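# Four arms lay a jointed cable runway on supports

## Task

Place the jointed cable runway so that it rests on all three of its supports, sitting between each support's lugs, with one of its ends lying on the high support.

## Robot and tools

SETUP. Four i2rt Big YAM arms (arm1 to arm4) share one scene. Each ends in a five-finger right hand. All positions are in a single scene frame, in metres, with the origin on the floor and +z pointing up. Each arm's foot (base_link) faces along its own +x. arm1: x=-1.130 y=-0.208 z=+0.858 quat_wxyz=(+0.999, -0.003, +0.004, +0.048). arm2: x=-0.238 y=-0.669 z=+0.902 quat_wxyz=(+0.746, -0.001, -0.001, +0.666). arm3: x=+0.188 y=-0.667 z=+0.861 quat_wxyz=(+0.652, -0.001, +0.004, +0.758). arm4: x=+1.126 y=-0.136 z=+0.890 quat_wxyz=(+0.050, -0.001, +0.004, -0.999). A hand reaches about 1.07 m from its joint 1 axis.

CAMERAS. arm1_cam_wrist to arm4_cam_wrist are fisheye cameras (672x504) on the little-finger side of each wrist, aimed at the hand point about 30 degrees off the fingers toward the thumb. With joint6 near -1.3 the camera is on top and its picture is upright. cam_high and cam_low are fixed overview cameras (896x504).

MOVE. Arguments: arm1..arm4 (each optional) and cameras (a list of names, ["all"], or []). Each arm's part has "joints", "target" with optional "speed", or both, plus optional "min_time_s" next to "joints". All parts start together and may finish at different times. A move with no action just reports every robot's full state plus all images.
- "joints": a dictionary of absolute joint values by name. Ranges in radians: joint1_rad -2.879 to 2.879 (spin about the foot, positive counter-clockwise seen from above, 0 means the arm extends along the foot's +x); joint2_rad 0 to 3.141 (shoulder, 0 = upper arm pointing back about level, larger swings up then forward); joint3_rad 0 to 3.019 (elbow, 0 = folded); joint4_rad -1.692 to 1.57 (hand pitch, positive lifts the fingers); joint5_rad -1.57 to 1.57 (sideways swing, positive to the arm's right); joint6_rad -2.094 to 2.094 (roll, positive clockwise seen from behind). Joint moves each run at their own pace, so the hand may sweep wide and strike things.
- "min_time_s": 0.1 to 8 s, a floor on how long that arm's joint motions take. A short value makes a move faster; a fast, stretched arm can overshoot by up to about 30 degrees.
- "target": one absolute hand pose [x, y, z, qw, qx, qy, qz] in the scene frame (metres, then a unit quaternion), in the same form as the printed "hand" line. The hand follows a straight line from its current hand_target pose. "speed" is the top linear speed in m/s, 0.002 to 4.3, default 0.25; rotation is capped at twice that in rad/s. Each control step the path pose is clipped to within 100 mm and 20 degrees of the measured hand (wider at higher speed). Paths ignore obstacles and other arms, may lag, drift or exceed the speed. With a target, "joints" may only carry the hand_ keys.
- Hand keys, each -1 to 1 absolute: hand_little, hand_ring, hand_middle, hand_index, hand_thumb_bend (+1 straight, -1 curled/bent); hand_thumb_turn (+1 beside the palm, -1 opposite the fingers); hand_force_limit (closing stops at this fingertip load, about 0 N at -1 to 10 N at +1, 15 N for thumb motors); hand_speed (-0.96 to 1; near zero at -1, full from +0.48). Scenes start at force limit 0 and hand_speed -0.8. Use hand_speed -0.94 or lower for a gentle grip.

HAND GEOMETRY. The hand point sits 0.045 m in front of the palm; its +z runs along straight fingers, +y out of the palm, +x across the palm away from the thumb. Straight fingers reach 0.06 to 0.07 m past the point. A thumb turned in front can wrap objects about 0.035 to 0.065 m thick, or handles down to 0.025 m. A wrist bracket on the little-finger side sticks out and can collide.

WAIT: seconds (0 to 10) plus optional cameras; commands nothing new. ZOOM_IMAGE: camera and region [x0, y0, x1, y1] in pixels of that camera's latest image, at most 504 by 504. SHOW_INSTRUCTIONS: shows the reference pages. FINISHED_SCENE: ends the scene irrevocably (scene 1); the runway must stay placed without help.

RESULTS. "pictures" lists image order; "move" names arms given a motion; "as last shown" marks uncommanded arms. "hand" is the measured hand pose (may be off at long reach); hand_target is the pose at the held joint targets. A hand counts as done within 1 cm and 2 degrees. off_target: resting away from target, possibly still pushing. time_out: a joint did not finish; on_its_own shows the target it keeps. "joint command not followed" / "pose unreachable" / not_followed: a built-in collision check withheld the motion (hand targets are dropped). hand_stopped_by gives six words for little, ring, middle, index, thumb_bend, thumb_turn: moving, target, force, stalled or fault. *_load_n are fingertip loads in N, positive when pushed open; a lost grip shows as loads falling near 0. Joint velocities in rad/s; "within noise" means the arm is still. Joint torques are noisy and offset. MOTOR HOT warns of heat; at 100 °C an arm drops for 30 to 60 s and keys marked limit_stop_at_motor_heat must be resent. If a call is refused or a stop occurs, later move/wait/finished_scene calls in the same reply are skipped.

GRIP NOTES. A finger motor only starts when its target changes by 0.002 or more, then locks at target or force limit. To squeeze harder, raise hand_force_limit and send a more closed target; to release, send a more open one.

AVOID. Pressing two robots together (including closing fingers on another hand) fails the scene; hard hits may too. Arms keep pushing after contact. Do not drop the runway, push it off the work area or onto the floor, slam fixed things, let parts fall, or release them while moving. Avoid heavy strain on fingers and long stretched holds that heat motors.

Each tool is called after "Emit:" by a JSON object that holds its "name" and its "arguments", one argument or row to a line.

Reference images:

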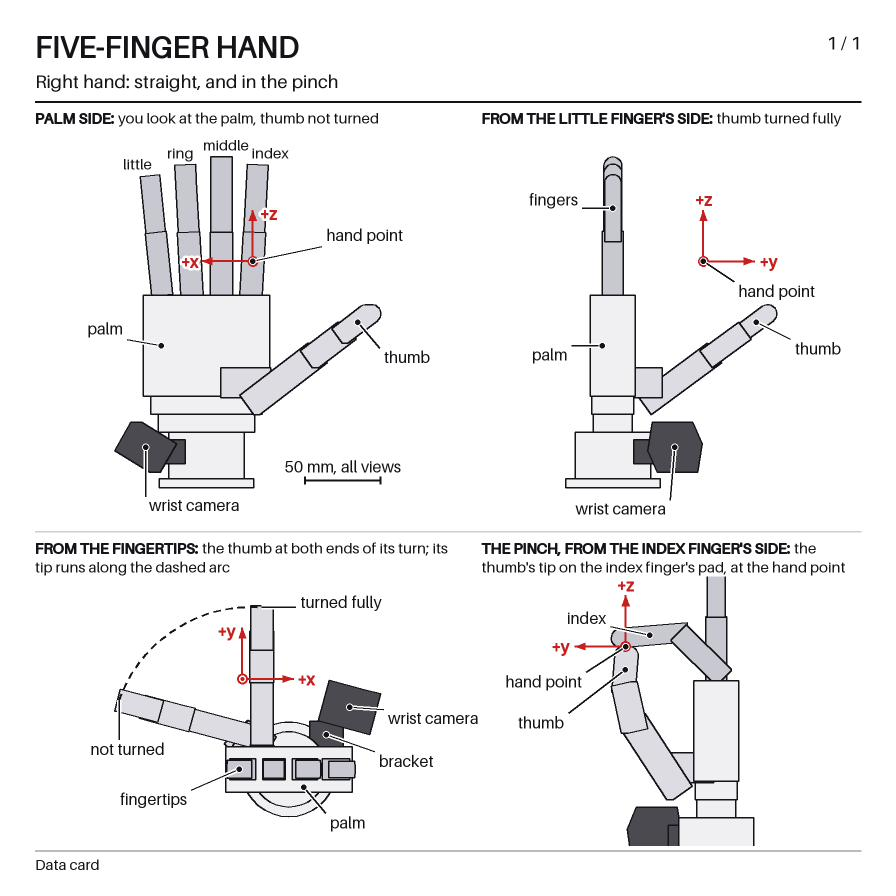

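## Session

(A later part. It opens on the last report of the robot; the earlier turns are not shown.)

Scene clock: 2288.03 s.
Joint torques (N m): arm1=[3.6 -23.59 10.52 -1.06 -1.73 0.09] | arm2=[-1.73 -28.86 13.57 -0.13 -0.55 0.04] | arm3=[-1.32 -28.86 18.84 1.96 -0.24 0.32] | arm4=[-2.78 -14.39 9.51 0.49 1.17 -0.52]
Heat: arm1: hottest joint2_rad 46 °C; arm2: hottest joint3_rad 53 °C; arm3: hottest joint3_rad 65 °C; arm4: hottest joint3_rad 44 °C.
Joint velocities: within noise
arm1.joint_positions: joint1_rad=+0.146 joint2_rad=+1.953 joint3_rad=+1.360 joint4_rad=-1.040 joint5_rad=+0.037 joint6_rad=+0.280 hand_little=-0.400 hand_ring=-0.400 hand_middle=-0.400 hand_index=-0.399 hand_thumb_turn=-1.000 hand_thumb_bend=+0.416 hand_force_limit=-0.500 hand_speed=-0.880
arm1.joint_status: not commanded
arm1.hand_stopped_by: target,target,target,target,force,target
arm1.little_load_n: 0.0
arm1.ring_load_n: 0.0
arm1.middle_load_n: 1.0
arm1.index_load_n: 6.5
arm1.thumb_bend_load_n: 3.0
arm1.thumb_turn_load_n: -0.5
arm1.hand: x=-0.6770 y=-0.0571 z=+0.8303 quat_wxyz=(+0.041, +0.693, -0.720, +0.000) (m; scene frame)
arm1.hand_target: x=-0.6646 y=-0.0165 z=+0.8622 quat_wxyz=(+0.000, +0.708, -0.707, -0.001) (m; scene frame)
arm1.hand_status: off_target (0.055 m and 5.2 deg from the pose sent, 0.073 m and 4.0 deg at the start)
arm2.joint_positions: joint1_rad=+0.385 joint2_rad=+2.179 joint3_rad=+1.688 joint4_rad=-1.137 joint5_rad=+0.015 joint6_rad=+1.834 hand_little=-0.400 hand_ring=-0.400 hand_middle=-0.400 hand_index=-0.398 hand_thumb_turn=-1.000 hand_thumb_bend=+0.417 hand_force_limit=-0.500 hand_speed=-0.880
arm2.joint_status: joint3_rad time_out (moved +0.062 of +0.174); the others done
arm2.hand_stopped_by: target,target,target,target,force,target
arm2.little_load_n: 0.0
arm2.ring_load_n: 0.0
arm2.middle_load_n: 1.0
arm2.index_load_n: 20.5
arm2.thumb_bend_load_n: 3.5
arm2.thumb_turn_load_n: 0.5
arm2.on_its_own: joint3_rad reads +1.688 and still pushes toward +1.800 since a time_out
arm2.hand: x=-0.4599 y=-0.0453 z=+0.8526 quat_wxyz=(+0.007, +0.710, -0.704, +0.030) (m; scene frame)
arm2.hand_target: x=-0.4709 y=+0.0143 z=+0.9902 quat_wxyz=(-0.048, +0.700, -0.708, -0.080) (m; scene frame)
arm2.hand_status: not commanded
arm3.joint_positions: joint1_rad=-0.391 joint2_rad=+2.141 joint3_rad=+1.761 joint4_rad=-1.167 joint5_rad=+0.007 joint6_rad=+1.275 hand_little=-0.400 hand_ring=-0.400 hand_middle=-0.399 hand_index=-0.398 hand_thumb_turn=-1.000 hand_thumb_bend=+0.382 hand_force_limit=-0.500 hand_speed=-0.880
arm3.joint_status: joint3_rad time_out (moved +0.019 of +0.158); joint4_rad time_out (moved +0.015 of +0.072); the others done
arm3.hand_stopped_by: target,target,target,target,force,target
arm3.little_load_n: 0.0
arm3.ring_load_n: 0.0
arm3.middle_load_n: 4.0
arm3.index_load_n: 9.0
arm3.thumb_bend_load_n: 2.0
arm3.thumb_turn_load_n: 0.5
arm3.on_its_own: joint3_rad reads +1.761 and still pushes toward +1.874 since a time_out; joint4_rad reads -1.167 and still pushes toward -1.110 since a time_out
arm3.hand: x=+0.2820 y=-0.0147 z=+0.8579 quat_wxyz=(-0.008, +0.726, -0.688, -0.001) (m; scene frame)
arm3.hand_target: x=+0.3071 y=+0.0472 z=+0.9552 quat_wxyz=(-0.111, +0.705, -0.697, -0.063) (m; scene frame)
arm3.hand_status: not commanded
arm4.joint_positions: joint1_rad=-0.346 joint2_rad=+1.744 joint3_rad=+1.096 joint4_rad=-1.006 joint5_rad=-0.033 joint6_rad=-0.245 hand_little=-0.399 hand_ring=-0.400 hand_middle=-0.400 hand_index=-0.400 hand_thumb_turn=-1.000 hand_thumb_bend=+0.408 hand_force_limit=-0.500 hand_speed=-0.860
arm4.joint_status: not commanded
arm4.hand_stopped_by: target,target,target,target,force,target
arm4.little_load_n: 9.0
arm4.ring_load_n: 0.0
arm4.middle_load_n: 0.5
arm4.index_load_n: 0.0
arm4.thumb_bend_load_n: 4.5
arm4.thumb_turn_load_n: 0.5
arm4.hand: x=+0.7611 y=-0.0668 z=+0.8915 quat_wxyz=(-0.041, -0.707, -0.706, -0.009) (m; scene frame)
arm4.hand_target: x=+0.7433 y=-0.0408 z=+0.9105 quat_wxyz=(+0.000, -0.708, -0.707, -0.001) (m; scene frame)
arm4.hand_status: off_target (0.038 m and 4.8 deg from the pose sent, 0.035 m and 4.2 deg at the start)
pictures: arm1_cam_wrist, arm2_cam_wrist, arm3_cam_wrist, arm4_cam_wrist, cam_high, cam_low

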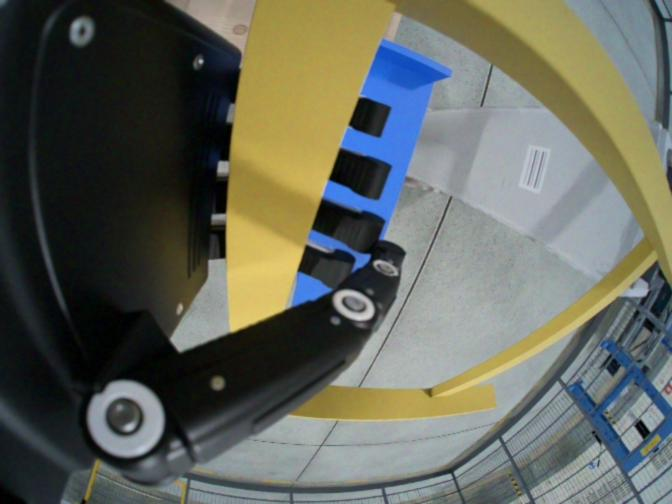

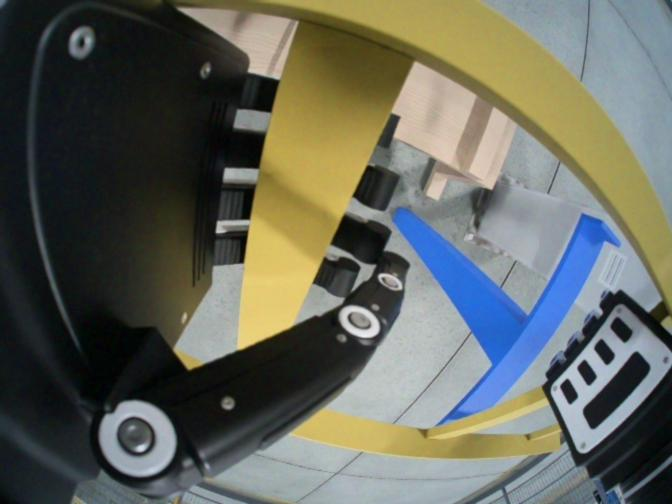

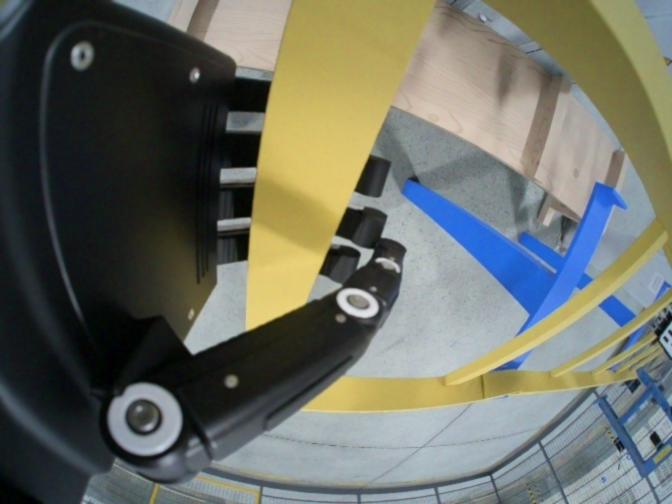

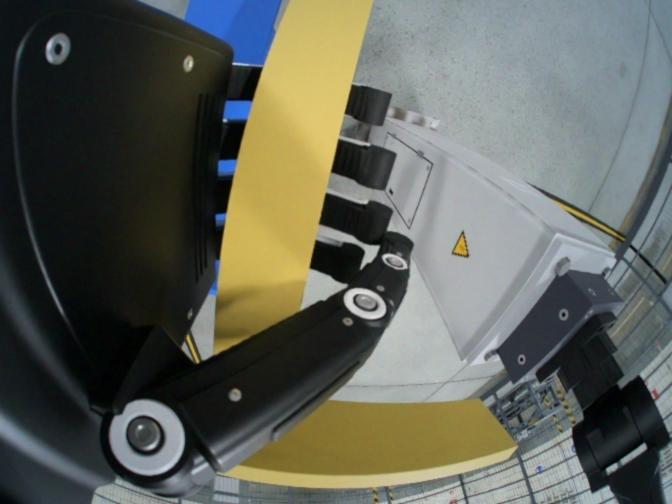

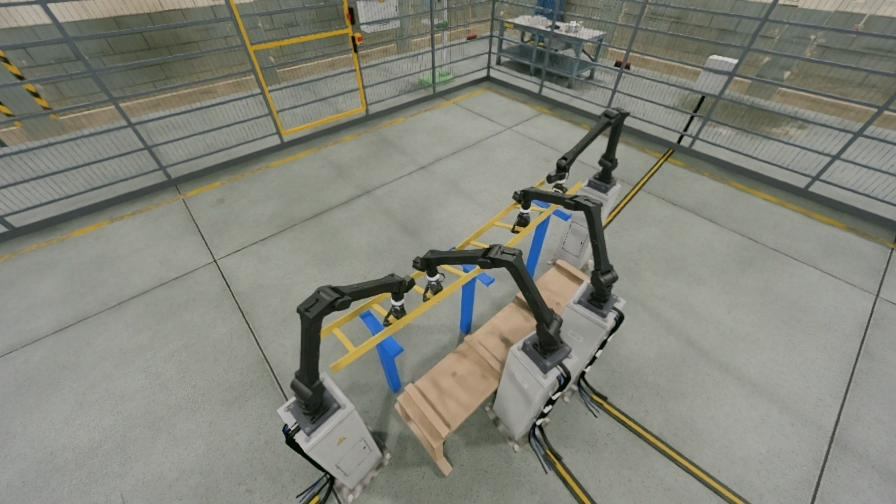

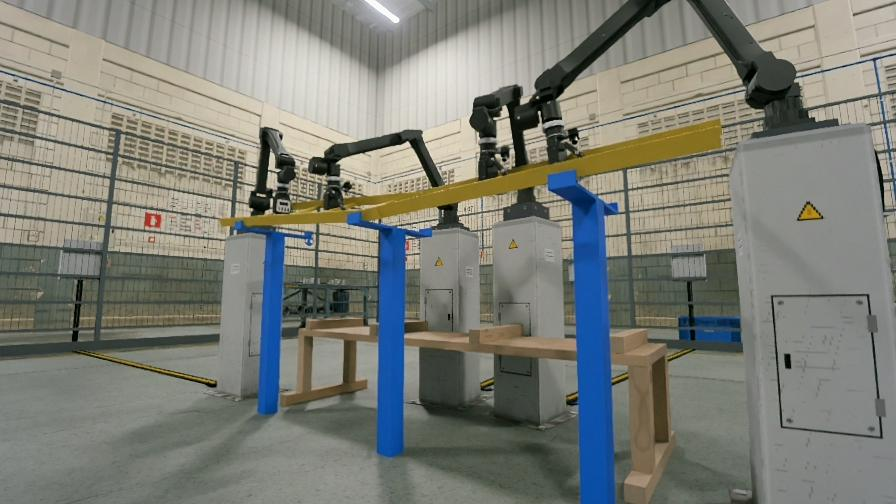

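Emit:
{"name": "move", "arguments": {
  "arm1": {"target": [-0.6646, 0.018, 0.862, 0, 0.7071, -0.7071, 0], "speed": 0.03},
  "arm2": {"joints": {"joint2_rad": 2.09, "joint3_rad": 1.89, "joint4_rad": -1.16}, "min_time_s": 2},
  "arm4": {"target": [0.7433, -0.008, 0.9105, 0, 0.7071, 0.7071, 0], "speed": 0.03},
  "cameras": ["arm1_cam_wrist", "arm3_cam_wrist", "arm4_cam_wrist", "cam_high", "cam_low"]
}}

Scene clock: 2357.63 s.
Joint torques (N m): arm1=[5.13 -23.36 11.73 -1.33 -1.97 0.08] | arm2=[-1.61 -28.4 13.64 -0.24 -0.55 0.01] | arm3=[-1.49 -29.1 18.99 1.24 -0.15 0.3] | arm4=[-4.72 -14.45 11.38 -0.02 1.77 -0.34]
Heat: arm1: hottest joint2_rad 45 °C; arm2: hottest joint3_rad 55 °C; arm3: hottest joint3_rad 67 °C; arm4: hottest joint3_rad 44 °C.
move: arm1 off_target; arm2 time_out; arm4 off_target
Joint velocities: within noise
arm1.joint_positions: joint1_rad=+0.191 joint2_rad=+1.967 joint3_rad=+1.370 joint4_rad=-1.039 joint5_rad=+0.044 joint6_rad=+0.342 hand_little=-0.400 hand_ring=-0.400 hand_middle=-0.400 hand_index=-0.399 hand_thumb_turn=-1.000 hand_thumb_bend=+0.416 hand_force_limit=-0.500 hand_speed=-0.880
arm1.joint_status: not commanded
arm1.hand_stopped_by: target,target,target,target,force,target
arm1.little_load_n: 0.0
arm1.ring_load_n: 0.5
arm1.middle_load_n: 1.0
arm1.index_load_n: 4.5
arm1.thumb_bend_load_n: 3.0
arm1.thumb_turn_load_n: 0.0
arm1.hand: x=-0.6789 y=-0.0335 z=+0.8260 quat_wxyz=(+0.043, +0.687, -0.725, +0.005)
arm1.hand_target: x=-0.6683 y=+0.0158 z=+0.8620 quat_wxyz=(+0.000, +0.708, -0.706, -0.001)
arm1.hand_status: off_target (0.064 m and 5.9 deg from the pose sent, 0.082 m and 5.2 deg at the start)
arm2.joint_positions: joint1_rad=+0.382 joint2_rad=+2.217 joint3_rad=+1.754 joint4_rad=-1.154 joint5_rad=+0.016 joint6_rad=+1.835 hand_little=-0.400 hand_ring=-0.400 hand_middle=-0.400 hand_index=-0.398 hand_thumb_turn=-1.000 hand_thumb_bend=+0.417 hand_force_limit=-0.500 hand_speed=-0.880
arm2.joint_status: joint3_rad time_out (moved +0.066 of +0.202); the others done
arm2.hand_stopped_by: target,target,target,target,force,target
arm2.little_load_n: 0.0
arm2.ring_load_n: 0.0
arm2.middle_load_n: 1.5
arm2.index_load_n: 16.5
arm2.thumb_bend_load_n: 4.0
arm2.thumb_turn_load_n: 0.5
arm2.on_its_own: joint3_rad reads +1.754 and still pushes toward +1.866 since a time_out
arm2.hand: x=-0.4624 y=-0.0273 z=+0.8517 quat_wxyz=(+0.003, +0.708, -0.705, +0.026)
arm2.hand_target: x=-0.4750 y=+0.0293 z=+0.9873 quat_wxyz=(-0.048, +0.700, -0.708, -0.080)
arm2.hand_status: not commanded
arm3: as last shown
arm3.joint_positions: joint1_rad=-0.389 joint2_rad=+2.144 joint3_rad=+1.761 joint4_rad=-1.147 joint5_rad=+0.005 joint6_rad=+1.275 hand_little=-0.400 hand_ring=-0.400 hand_middle=-0.399 hand_index=-0.398 hand_thumb_turn=-1.000 hand_thumb_bend=+0.382 hand_force_limit=-0.500 hand_speed=-0.880
arm3.middle_load_n: 4.5
arm3.index_load_n: 8.5
arm3.thumb_bend_load_n: 2.5
arm3.thumb_turn_load_n: 0.0
arm3.on_its_own: joint3_rad reads +1.761 and still pushes toward +1.874 since a time_out
arm3.hand: x=+0.2816 y=-0.0096 z=+0.8569 quat_wxyz=(-0.015, +0.727, -0.687, -0.006)
arm3.hand_target: x=+0.3069 y=+0.0472 z=+0.9552 quat_wxyz=(-0.111, +0.705, -0.697, -0.063)
arm4.joint_positions: joint1_rad=-0.389 joint2_rad=+1.760 joint3_rad=+1.096 joint4_rad=-1.000 joint5_rad=-0.048 joint6_rad=-0.326 hand_little=-0.399 hand_ring=-0.400 hand_middle=-0.400 hand_index=-0.400 hand_thumb_turn=-1.000 hand_thumb_bend=+0.408 hand_force_limit=-0.500 hand_speed=-0.860
arm4.joint_status: not commanded
arm4.hand_stopped_by: target,target,target,target,force,target
arm4.little_load_n: 6.0
arm4.ring_load_n: 0.0
arm4.middle_load_n: 0.5
arm4.index_load_n: 0.0
arm4.thumb_bend_load_n: 4.5
arm4.thumb_turn_load_n: 0.5
arm4.hand: x=+0.7667 y=-0.0490 z=+0.8860 quat_wxyz=(-0.049, -0.694, -0.719, -0.002)
arm4.hand_target: x=+0.7461 y=-0.0096 z=+0.9111 quat_wxyz=(+0.000, -0.708, -0.706, -0.002)
arm4.hand_status: off_target (0.053 m and 5.9 deg from the pose sent, 0.064 m and 4.7 deg at the start)

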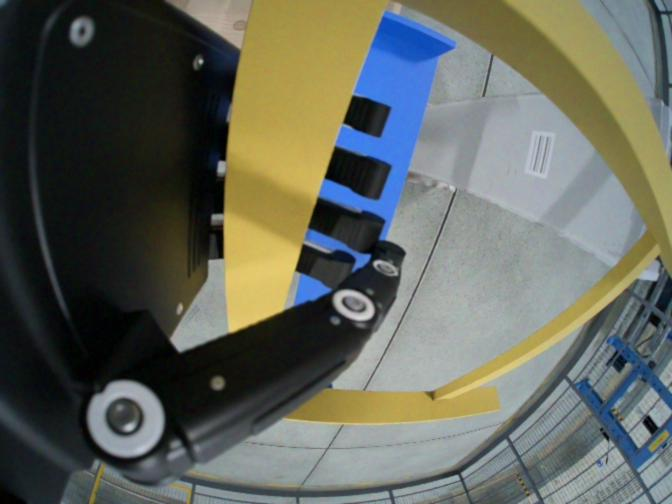

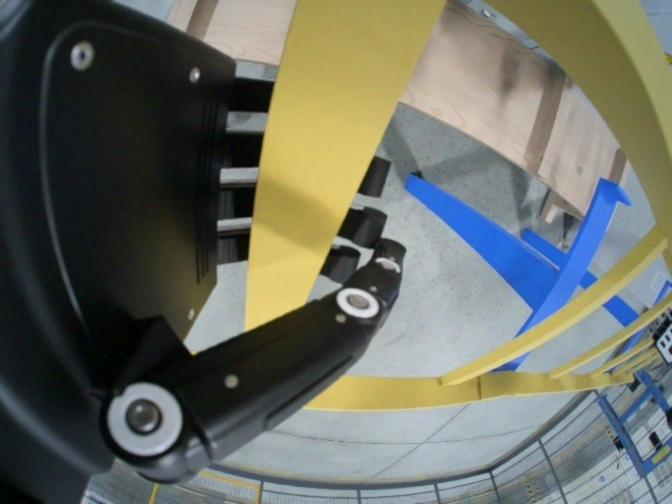

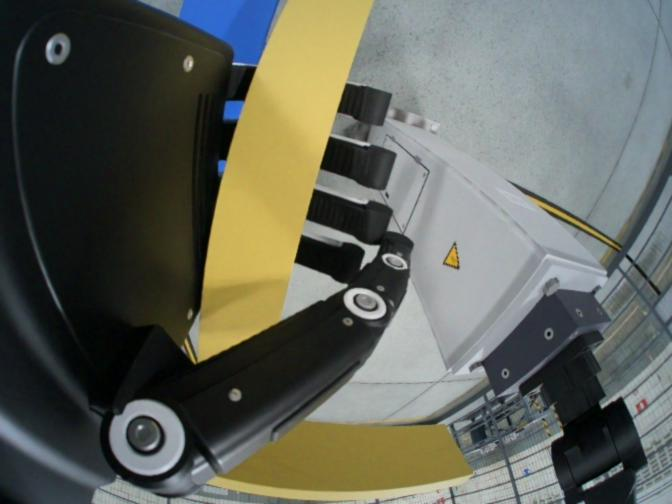

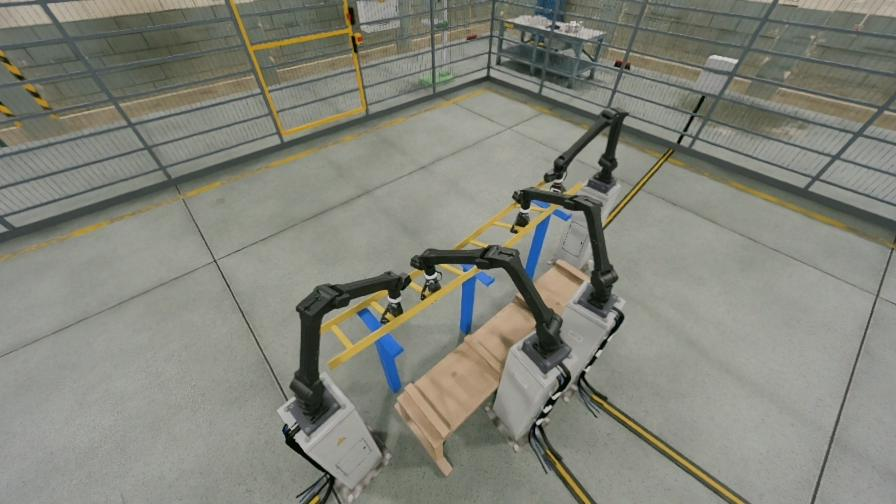

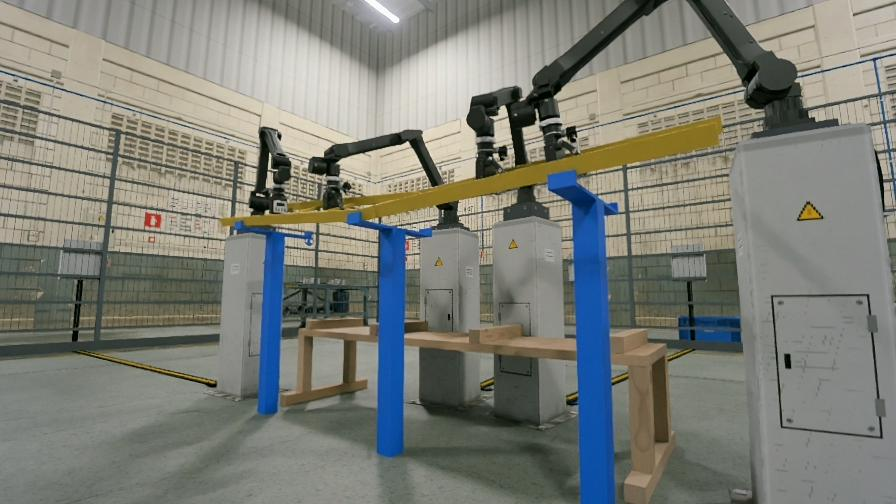

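Emit:
{"name": "move", "arguments": {
  "arm1": {"target": [-0.6646, 0.043, 0.862, 0, 0.7071, -0.7071, 0], "speed": 0.03},
  "arm2": {"joints": {"joint2_rad": 2.125, "joint3_rad": 1.93, "joint4_rad": -1.175}, "min_time_s": 2},
  "arm3": {"joints": {"joint2_rad": 2.10, "joint3_rad": 1.90, "joint4_rad": -1.13}, "min_time_s": 2},
  "arm4": {"target": [0.745, 0.02, 0.9105, 0, 0.7071, 0.7071, 0], "speed": 0.03},
  "cameras": ["arm1_cam_wrist", "arm2_cam_wrist", "arm3_cam_wrist", "arm4_cam_wrist", "cam_high", "cam_low"]
}}

Scene clock: 2379.90 s.
Joint torques (N m): arm1=[4.78 -24.29 12.21 -1.78 -2.14 0.04] | arm2=[-1.08 -27.46 13.75 0.62 -0.58 0.05] | arm3=[-1.73 -27.22 18.84 1.09 -0.18 0.32] | arm4=[-5.77 -15.09 12.38 -0.54 2.11 -0.35]
Heat: arm1: hottest joint2_rad 45 °C; arm2: hottest joint3_rad 58 °C; arm3: hottest joint3_rad 68 °C; arm4: hottest joint3_rad 46 °C.
move: arm1 off_target; arm2 time_out; arm3 time_out; arm4 off_target
Joint velocities: within noise
arm1.joint_positions: joint1_rad=+0.226 joint2_rad=+1.992 joint3_rad=+1.392 joint4_rad=-1.041 joint5_rad=+0.048 joint6_rad=+0.382 hand_little=-0.400 hand_ring=-0.400 hand_middle=-0.400 hand_index=-0.399 hand_thumb_turn=-1.000 hand_thumb_bend=+0.416 hand_force_limit=-0.500 hand_speed=-0.880
arm1.joint_status: not commanded
arm1.hand_stopped_by: target,target,target,target,force,target
arm1.little_load_n: 0.0
arm1.ring_load_n: 0.0
arm1.middle_load_n: 1.0
arm1.index_load_n: 5.5
arm1.thumb_bend_load_n: 3.0
arm1.thumb_turn_load_n: 0.0
arm1.hand: x=-0.6783 y=-0.0142 z=+0.8194 quat_wxyz=(+0.047, +0.685, -0.727, +0.007)
arm1.hand_target: x=-0.6690 y=+0.0401 z=+0.8620 quat_wxyz=(+0.000, +0.708, -0.706, -0.002)
arm1.hand_status: off_target (0.073 m and 6.3 deg from the pose sent, 0.086 m and 5.9 deg at the start)
arm2.joint_positions: joint1_rad=+0.382 joint2_rad=+2.234 joint3_rad=+1.783 joint4_rad=-1.192 joint5_rad=+0.016 joint6_rad=+1.835 hand_little=-0.400 hand_ring=-0.400 hand_middle=-0.400 hand_index=-0.398 hand_thumb_turn=-1.000 hand_thumb_bend=+0.417 hand_force_limit=-0.500 hand_speed=-0.880
arm2.joint_status: joint3_rad time_out (moved +0.030 of +0.176); the others done
arm2.hand_stopped_by: target,target,target,target,force,target
arm2.little_load_n: 0.0
arm2.ring_load_n: 0.0
arm2.middle_load_n: 1.5
arm2.index_load_n: 14.0
arm2.thumb_bend_load_n: 4.0
arm2.thumb_turn_load_n: 0.5
arm2.on_its_own: joint3_rad reads +1.783 and still pushes toward +1.896 since a time_out
arm2.hand: x=-0.4624 y=-0.0276 z=+0.8505 quat_wxyz=(+0.010, +0.708, -0.705, +0.036)
arm2.hand_target: x=-0.4762 y=+0.0337 z=+0.9744 quat_wxyz=(-0.043, +0.700, -0.709, -0.071)
arm2.hand_status: not commanded
arm3.joint_positions: joint1_rad=-0.389 joint2_rad=+2.152 joint3_rad=+1.773 joint4_rad=-1.160 joint5_rad=+0.005 joint6_rad=+1.275 hand_little=-0.400 hand_ring=-0.400 hand_middle=-0.399 hand_index=-0.399 hand_thumb_turn=-1.000 hand_thumb_bend=+0.382 hand_force_limit=-0.500 hand_speed=-0.880
arm3.joint_status: joint3_rad time_out (moved +0.012 of +0.139); the others done
arm3.hand_stopped_by: target,target,target,target,force,target
arm3.little_load_n: 0.0
arm3.ring_load_n: 0.0
arm3.middle_load_n: 4.0
arm3.index_load_n: 7.0
arm3.thumb_bend_load_n: 2.0
arm3.thumb_turn_load_n: 0.0
arm3.on_its_own: joint3_rad reads +1.773 and still pushes toward +1.886 since a time_out
arm3.hand: x=+0.2817 y=-0.0091 z=+0.8557 quat_wxyz=(-0.011, +0.727, -0.687, -0.004)
arm3.hand_target: x=+0.3064 y=+0.0452 z=+0.9387 quat_wxyz=(-0.095, +0.707, -0.699, -0.054)
arm3.hand_status: not commanded
arm4.joint_positions: joint1_rad=-0.432 joint2_rad=+1.782 joint3_rad=+1.107 joint4_rad=-0.994 joint5_rad=-0.056 joint6_rad=-0.379 hand_little=-0.399 hand_ring=-0.400 hand_middle=-0.400 hand_index=-0.400 hand_thumb_turn=-1.000 hand_thumb_bend=+0.408 hand_force_limit=-0.500 hand_speed=-0.860
arm4.joint_status: not commanded
arm4.hand_stopped_by: target,target,target,target,force,target
arm4.little_load_n: 6.5
arm4.ring_load_n: 0.0
arm4.middle_load_n: 0.5
arm4.index_load_n: 0.0
arm4.thumb_bend_load_n: 4.5
arm4.thumb_turn_load_n: 0.5
arm4.hand: x=+0.7681 y=-0.0305 z=+0.8800 quat_wxyz=(-0.053, -0.690, -0.722, +0.003)
arm4.hand_target: x=+0.7485 y=+0.0175 z=+0.9110 quat_wxyz=(+0.000, -0.708, -0.706, -0.002)
arm4.hand_status: off_target (0.063 m and 6.6 deg from the pose sent, 0.076 m and 5.9 deg at the start)

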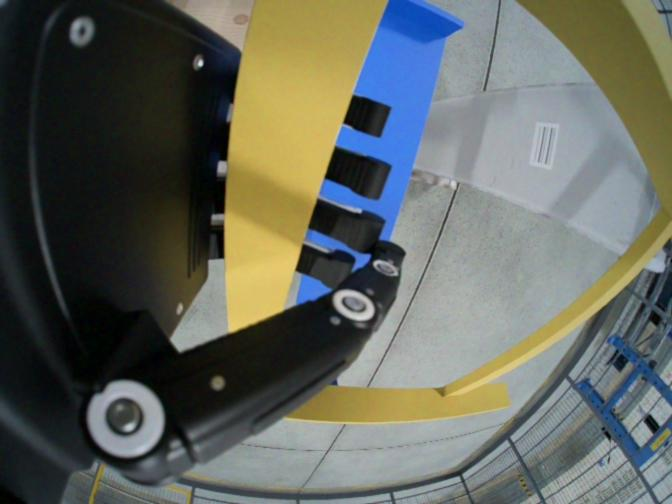

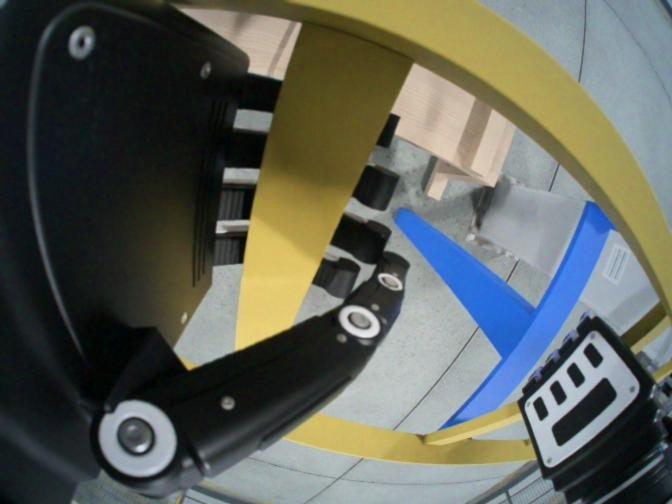

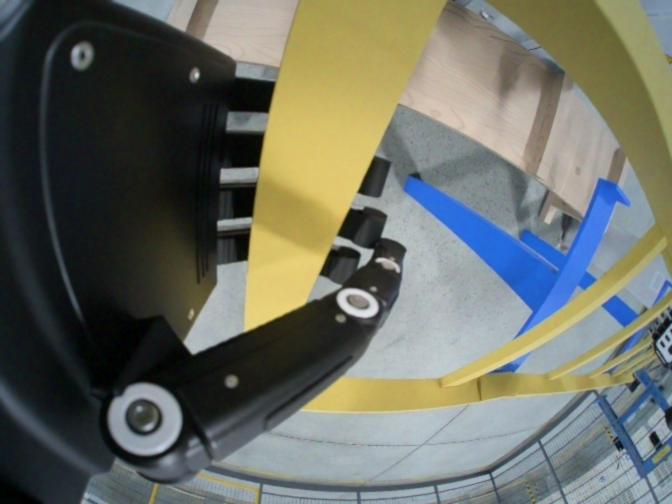

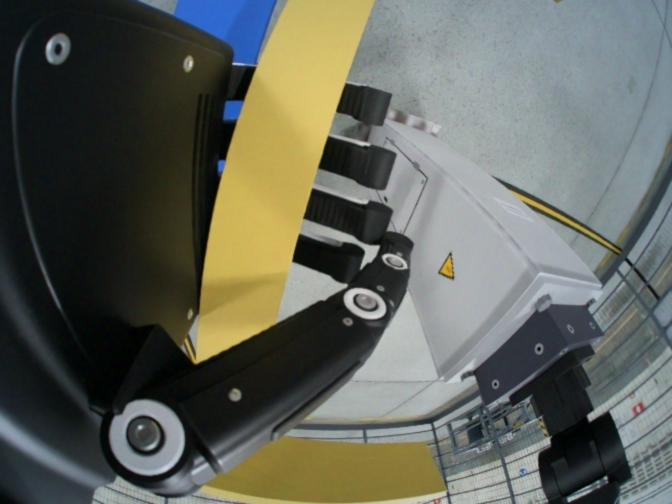

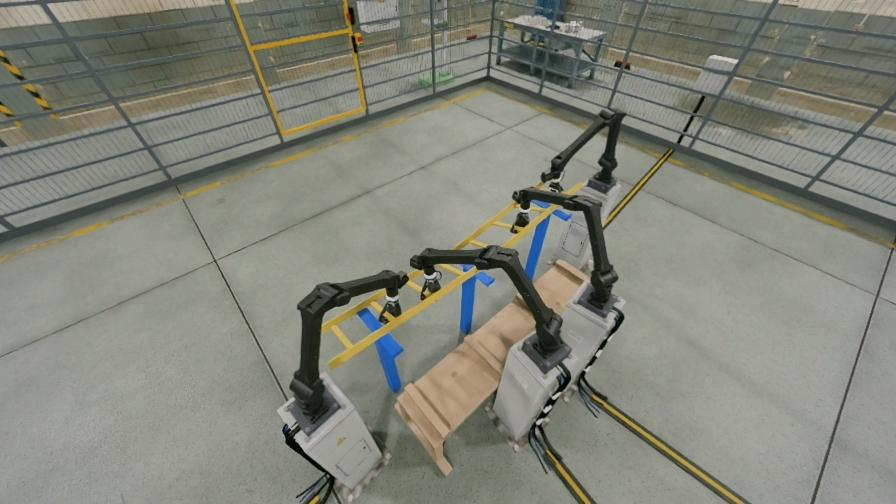

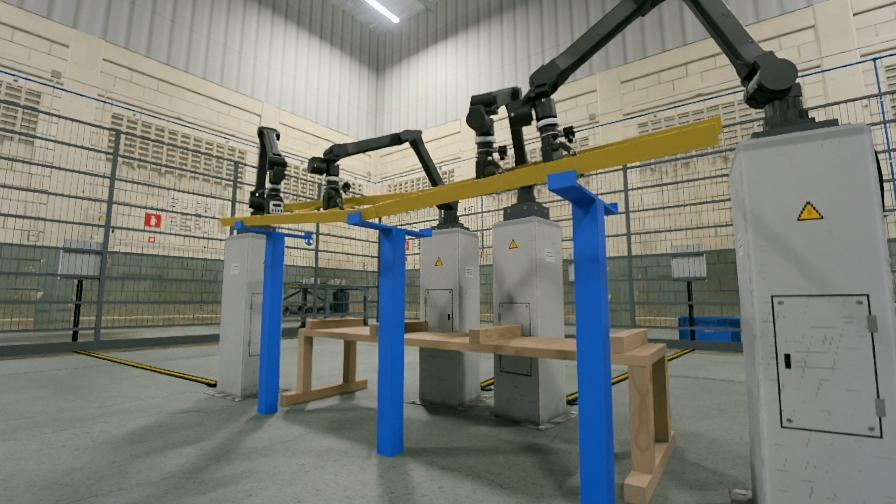

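Emit:
{"name": "zoom_image", "arguments": {
  "camera": "arm1_cam_wrist",
  "region": [260, 340, 540, 460]
}}

Emit:
{"name": "zoom_image", "arguments": {
  "camera": "cam_low",
  "region": [530, 100, 740, 230]
}}

Emit:
{"name": "zoom_image", "arguments": {
  "camera": "arm1_cam_wrist",
  "region": [340, 0, 672, 150]
}}

Emit:
{"name": "zoom_image", "arguments": {
  "camera": "cam_high",
  "region": [300, 270, 440, 390]
}}

Scaled by 1.800 from the camera's image (finer frame: 960x720).

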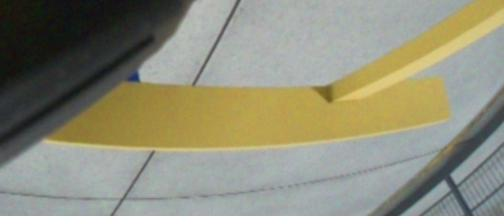

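Scaled by 2.400.

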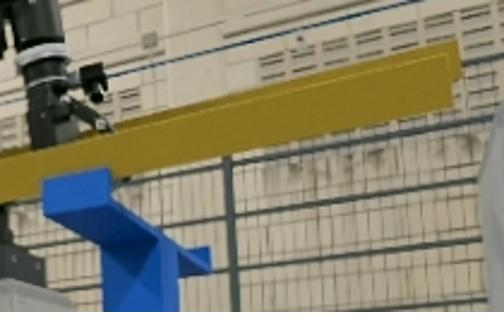

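Scaled by 1.518 from the camera's image (finer frame: 960x720).

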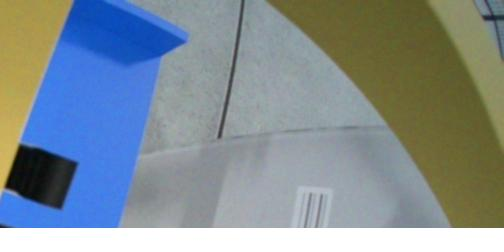

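Scaled by 3.600.

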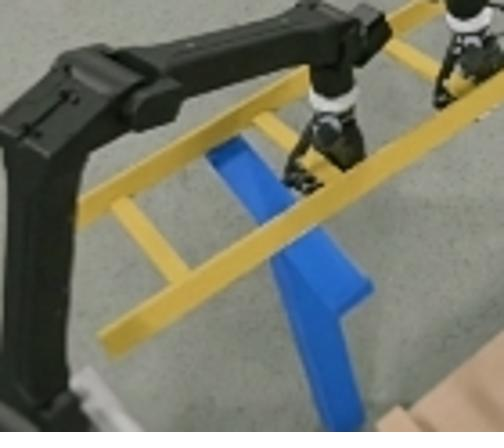

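Emit:
{"name": "move", "arguments": {
  "arm1": {"target": [-0.6690, 0.030, 0.850, 0, 0.7071, -0.7071, 0], "speed": 0.03, "joints": {"hand_thumb_bend": 1.0, "hand_speed": -0.5}},
  "cameras": ["arm1_cam_wrist", "cam_low"]
}}

Scene clock: 2465.67 s.
Joint torques (N m): arm1=[3.37 -24.47 9.36 -0.49 -2.09 -0.04] | arm2=[-1.26 -27.4 13.65 0.61 -0.51 0.01] | arm3=[-1.73 -27.52 18.92 0.98 -0.15 0.32] | arm4=[-5.71 -15.15 12.36 -0.55 2.13 -0.36]
Heat: arm1: hottest joint2_rad 48 °C; arm2: hottest joint3_rad 56 °C; arm3: hottest joint3_rad 71 °C; arm4: hottest joint3_rad 51 °C.
move: arm1 off_target
Joint velocities: within noise
arm1.joint_positions: joint1_rad=+0.226 joint2_rad=+1.993 joint3_rad=+1.392 joint4_rad=-1.038 joint5_rad=+0.048 joint6_rad=+0.378 hand_little=-0.400 hand_ring=-0.400 hand_middle=-0.400 hand_index=-0.399 hand_thumb_turn=-1.000 hand_thumb_bend=+1.000 hand_force_limit=-0.500 hand_speed=-0.500
arm1.joint_status: all done
arm1.hand_stopped_by: target,target,target,target,target,target
arm1.little_load_n: 0.0
arm1.ring_load_n: 0.0
arm1.middle_load_n: 0.0
arm1.index_load_n: 5.0
arm1.thumb_bend_load_n: 0.0
arm1.thumb_turn_load_n: 0.0
arm1.hand: x=-0.6776 y=-0.0143 z=+0.8190 quat_wxyz=(+0.045, +0.687, -0.725, +0.007)
arm1.hand_target: x=-0.6714 y=+0.0282 z=+0.8501 quat_wxyz=(+0.000, +0.708, -0.706, -0.001)
arm1.hand_status: off_target (0.055 m and 6.1 deg from the pose sent, 0.055 m and 6.3 deg at the start)
arm2, arm3, arm4: as last shown
arm2.joint_positions: joint1_rad=+0.382 joint2_rad=+2.235 joint3_rad=+1.783 joint4_rad=-1.192 joint5_rad=+0.016 joint6_rad=+1.835 hand_little=-0.400 hand_ring=-0.400 hand_middle=-0.400 hand_index=-0.398 hand_thumb_turn=-1.000 hand_thumb_bend=+0.417 hand_force_limit=-0.500 hand_speed=-0.880
arm2.index_load_n: 14.5
arm2.on_its_own: joint3_rad reads +1.783 and still pushes toward +1.896 since a time_out
arm2.hand: x=-0.4624 y=-0.0277 z=+0.8500 quat_wxyz=(+0.010, +0.708, -0.705, +0.037)
arm3.joint_positions: joint1_rad=-0.389 joint2_rad=+2.153 joint3_rad=+1.773 joint4_rad=-1.160 joint5_rad=+0.005 joint6_rad=+1.275 hand_little=-0.400 hand_ring=-0.400 hand_middle=-0.399 hand_index=-0.399 hand_thumb_turn=-1.000 hand_thumb_bend=+0.382 hand_force_limit=-0.500 hand_speed=-0.880
arm3.thumb_turn_load_n: 0.5
arm3.on_its_own: joint3_rad reads +1.773 and still pushes toward +1.886 since a time_out
arm3.hand: x=+0.2817 y=-0.0092 z=+0.8553 quat_wxyz=(-0.011, +0.727, -0.687, -0.004)
arm3.hand_target: x=+0.3064 y=+0.0451 z=+0.9386 quat_wxyz=(-0.095, +0.707, -0.699, -0.054)
arm4.joint_positions: joint1_rad=-0.432 joint2_rad=+1.783 joint3_rad=+1.107 joint4_rad=-0.994 joint5_rad=-0.056 joint6_rad=-0.379 hand_little=-0.399 hand_ring=-0.400 hand_middle=-0.400 hand_index=-0.400 hand_thumb_turn=-1.000 hand_thumb_bend=+0.408 hand_force_limit=-0.500 hand_speed=-0.860
arm4.little_load_n: 7.0
arm4.middle_load_n: 1.0
arm4.hand: x=+0.7682 y=-0.0306 z=+0.8796 quat_wxyz=(-0.053, -0.690, -0.722, +0.003)
arm4.hand_target: x=+0.7486 y=+0.0175 z=+0.9109 quat_wxyz=(+0.000, -0.708, -0.706, -0.002)

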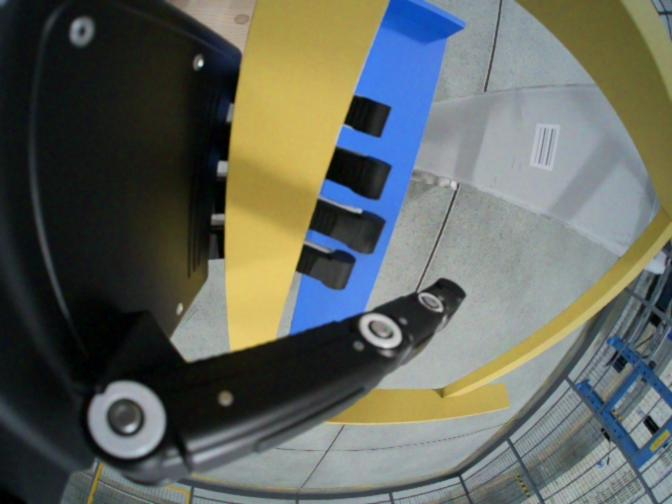

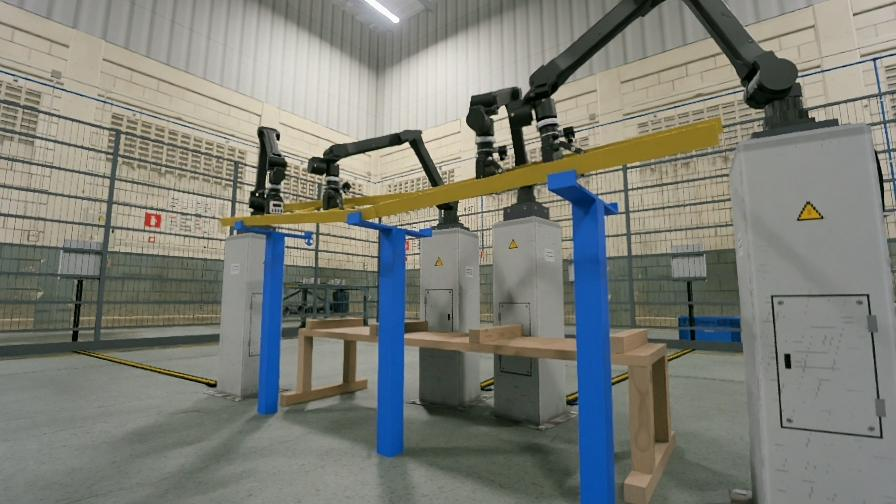

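Emit:
{"name": "move", "arguments": {
  "arm1": {"target": [-0.6650, 0.020, 0.838, 0, 0.7071, -0.7071, 0], "speed": 0.03, "joints": {"hand_thumb_turn": 1.0, "hand_speed": -0.5, "hand_little": 0.0, "hand_ring": 0.0, "hand_middle": 0.0, "hand_index": -0.2}},
  "cameras": ["arm1_cam_wrist", "cam_low"]
}}

Scene clock: 2473.13 s.
Joint torques (N m): arm1=[2.55 -23.65 9.06 -0.58 -1.71 -0.11] | arm2=[-0.85 -28.63 13.68 0.5 -0.55 0] | arm3=[-1.79 -27.99 18.96 0.94 -0.2 0.3] | arm4=[-5.77 -15.56 12.3 -0.58 2.15 -0.36]
Heat: arm1: hottest joint2_rad 48 °C; arm2: hottest joint3_rad 56 °C; arm3: hottest joint3_rad 71 °C; arm4: hottest joint3_rad 51 °C.
move: arm1 off_target
Joint velocities: within noise
arm1.joint_positions: joint1_rad=+0.227 joint2_rad=+2.002 joint3_rad=+1.392 joint4_rad=-1.005 joint5_rad=+0.039 joint6_rad=+0.368 hand_little=+0.000 hand_ring=+0.000 hand_middle=+0.000 hand_index=-0.199 hand_thumb_turn=+1.000 hand_thumb_bend=+1.000 hand_force_limit=-0.500 hand_speed=-0.500
arm1.joint_status: all done
arm1.hand_stopped_by: target,target,target,force,target,target
arm1.little_load_n: 0.0
arm1.ring_load_n: 0.0
arm1.middle_load_n: 0.0
arm1.index_load_n: 5.0
arm1.thumb_bend_load_n: 0.0
arm1.thumb_turn_load_n: 0.0
arm1.hand: x=-0.6717 y=-0.0108 z=+0.8129 quat_wxyz=(+0.033, +0.691, -0.722, +0.008)
arm1.hand_target: x=-0.6662 y=+0.0190 z=+0.8379 quat_wxyz=(+0.000, +0.707, -0.707, +0.000)
arm1.hand_status: off_target (0.040 m and 4.7 deg from the pose sent, 0.041 m and 6.2 deg at the start)
arm2, arm3, arm4: as last shown
arm2.joint_positions: joint1_rad=+0.382 joint2_rad=+2.248 joint3_rad=+1.783 joint4_rad=-1.192 joint5_rad=+0.016 joint6_rad=+1.835 hand_little=-0.400 hand_ring=-0.400 hand_middle=-0.400 hand_index=-0.398 hand_thumb_turn=-1.000 hand_thumb_bend=+0.417 hand_force_limit=-0.500 hand_speed=-0.880
arm2.ring_load_n: 0.5
arm2.index_load_n: 16.0
arm2.on_its_own: joint3_rad reads +1.783 and still pushes toward +1.896 since a time_out
arm2.hand: x=-0.4618 y=-0.0300 z=+0.8418 quat_wxyz=(+0.013, +0.708, -0.705, +0.042)
arm2.hand_target: x=-0.4761 y=+0.0337 z=+0.9745 quat_wxyz=(-0.043, +0.700, -0.709, -0.071)
arm3.joint_positions: joint1_rad=-0.389 joint2_rad=+2.159 joint3_rad=+1.773 joint4_rad=-1.160 joint5_rad=+0.007 joint6_rad=+1.275 hand_little=-0.400 hand_ring=-0.400 hand_middle=-0.399 hand_index=-0.399 hand_thumb_turn=-1.000 hand_thumb_bend=+0.382 hand_force_limit=-0.500 hand_speed=-0.880
arm3.little_load_n: 0.5
arm3.ring_load_n: 0.5
arm3.index_load_n: 8.0
arm3.on_its_own: joint3_rad reads +1.773 and still pushes toward +1.886 since a time_out
arm3.hand: x=+0.2818 y=-0.0100 z=+0.8513 quat_wxyz=(-0.008, +0.727, -0.687, -0.002)
arm3.hand_target: x=+0.3064 y=+0.0451 z=+0.9385 quat_wxyz=(-0.095, +0.707, -0.699, -0.054)
arm4.joint_positions: joint1_rad=-0.432 joint2_rad=+1.787 joint3_rad=+1.107 joint4_rad=-0.994 joint5_rad=-0.057 joint6_rad=-0.379 hand_little=-0.399 hand_ring=-0.400 hand_middle=-0.400 hand_index=-0.400 hand_thumb_turn=-1.000 hand_thumb_bend=+0.408 hand_force_limit=-0.500 hand_speed=-0.860
arm4.little_load_n: 6.5
arm4.middle_load_n: 0.5
arm4.thumb_turn_load_n: 1.0
arm4.hand: x=+0.7687 y=-0.0308 z=+0.8781 quat_wxyz=(-0.055, -0.690, -0.722, +0.002)
arm4.hand_target: x=+0.7485 y=+0.0175 z=+0.9109 quat_wxyz=(+0.000, -0.708, -0.706, -0.002)

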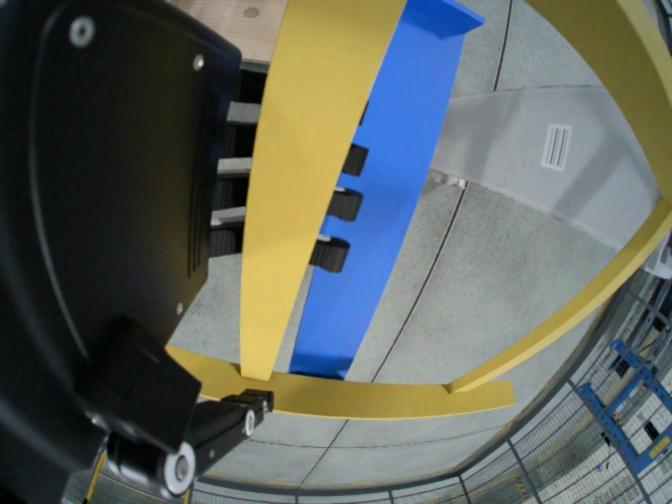

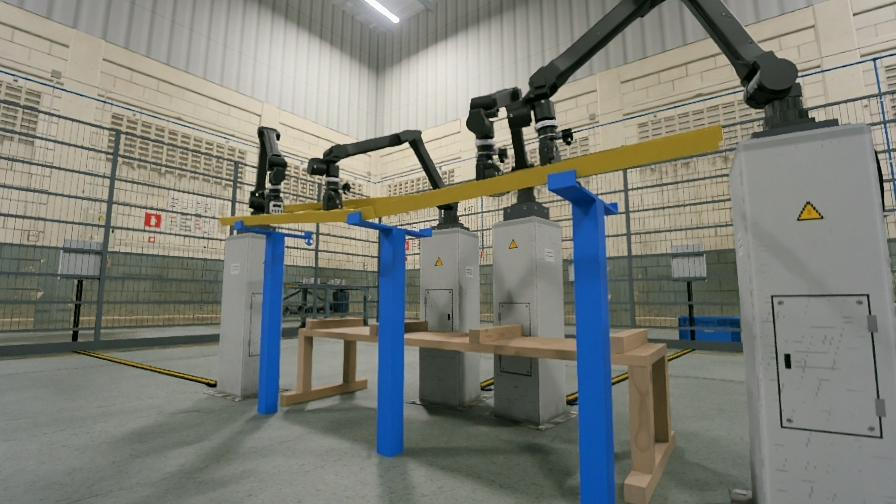

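Emit:
{"name": "zoom_image", "arguments": {
  "camera": "cam_low",
  "region": [300, 160, 440, 250]
}}

Emit:
{"name": "zoom_image", "arguments": {
  "camera": "arm1_cam_wrist",
  "region": [260, 330, 420, 440]
}}

Emit:
{"name": "zoom_image", "arguments": {
  "camera": "cam_low",
  "region": [500, 110, 740, 230]
}}

Scaled by 3.600.

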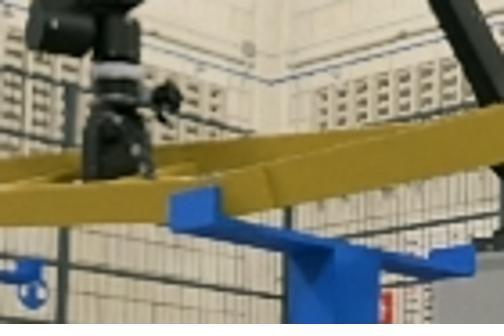

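Scaled by 3.150 from the camera's image (finer frame: 960x720).

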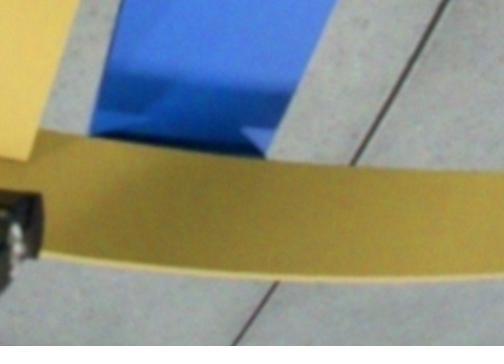

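Scaled by 2.100.

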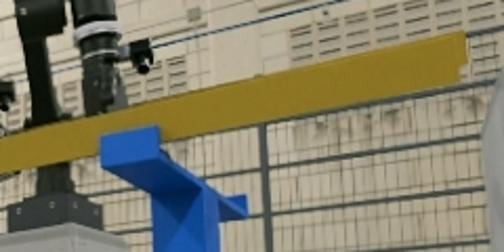

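Emit:
{"name": "zoom_image", "arguments": {
  "camera": "arm1_cam_wrist",
  "region": [280, 355, 360, 395]
}}

Emit:
{"name": "zoom_image", "arguments": {
  "camera": "cam_low",
  "region": [530, 150, 640, 220]
}}

Scaled by 6.300 from the camera's image (finer frame: 960x720).

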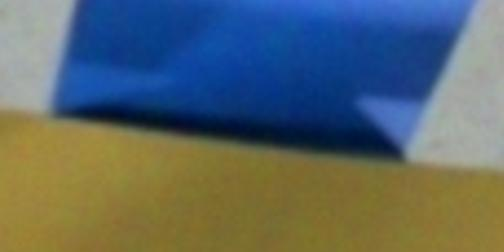

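Scaled by 4.582.

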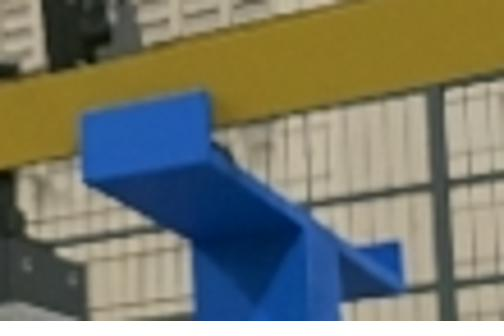

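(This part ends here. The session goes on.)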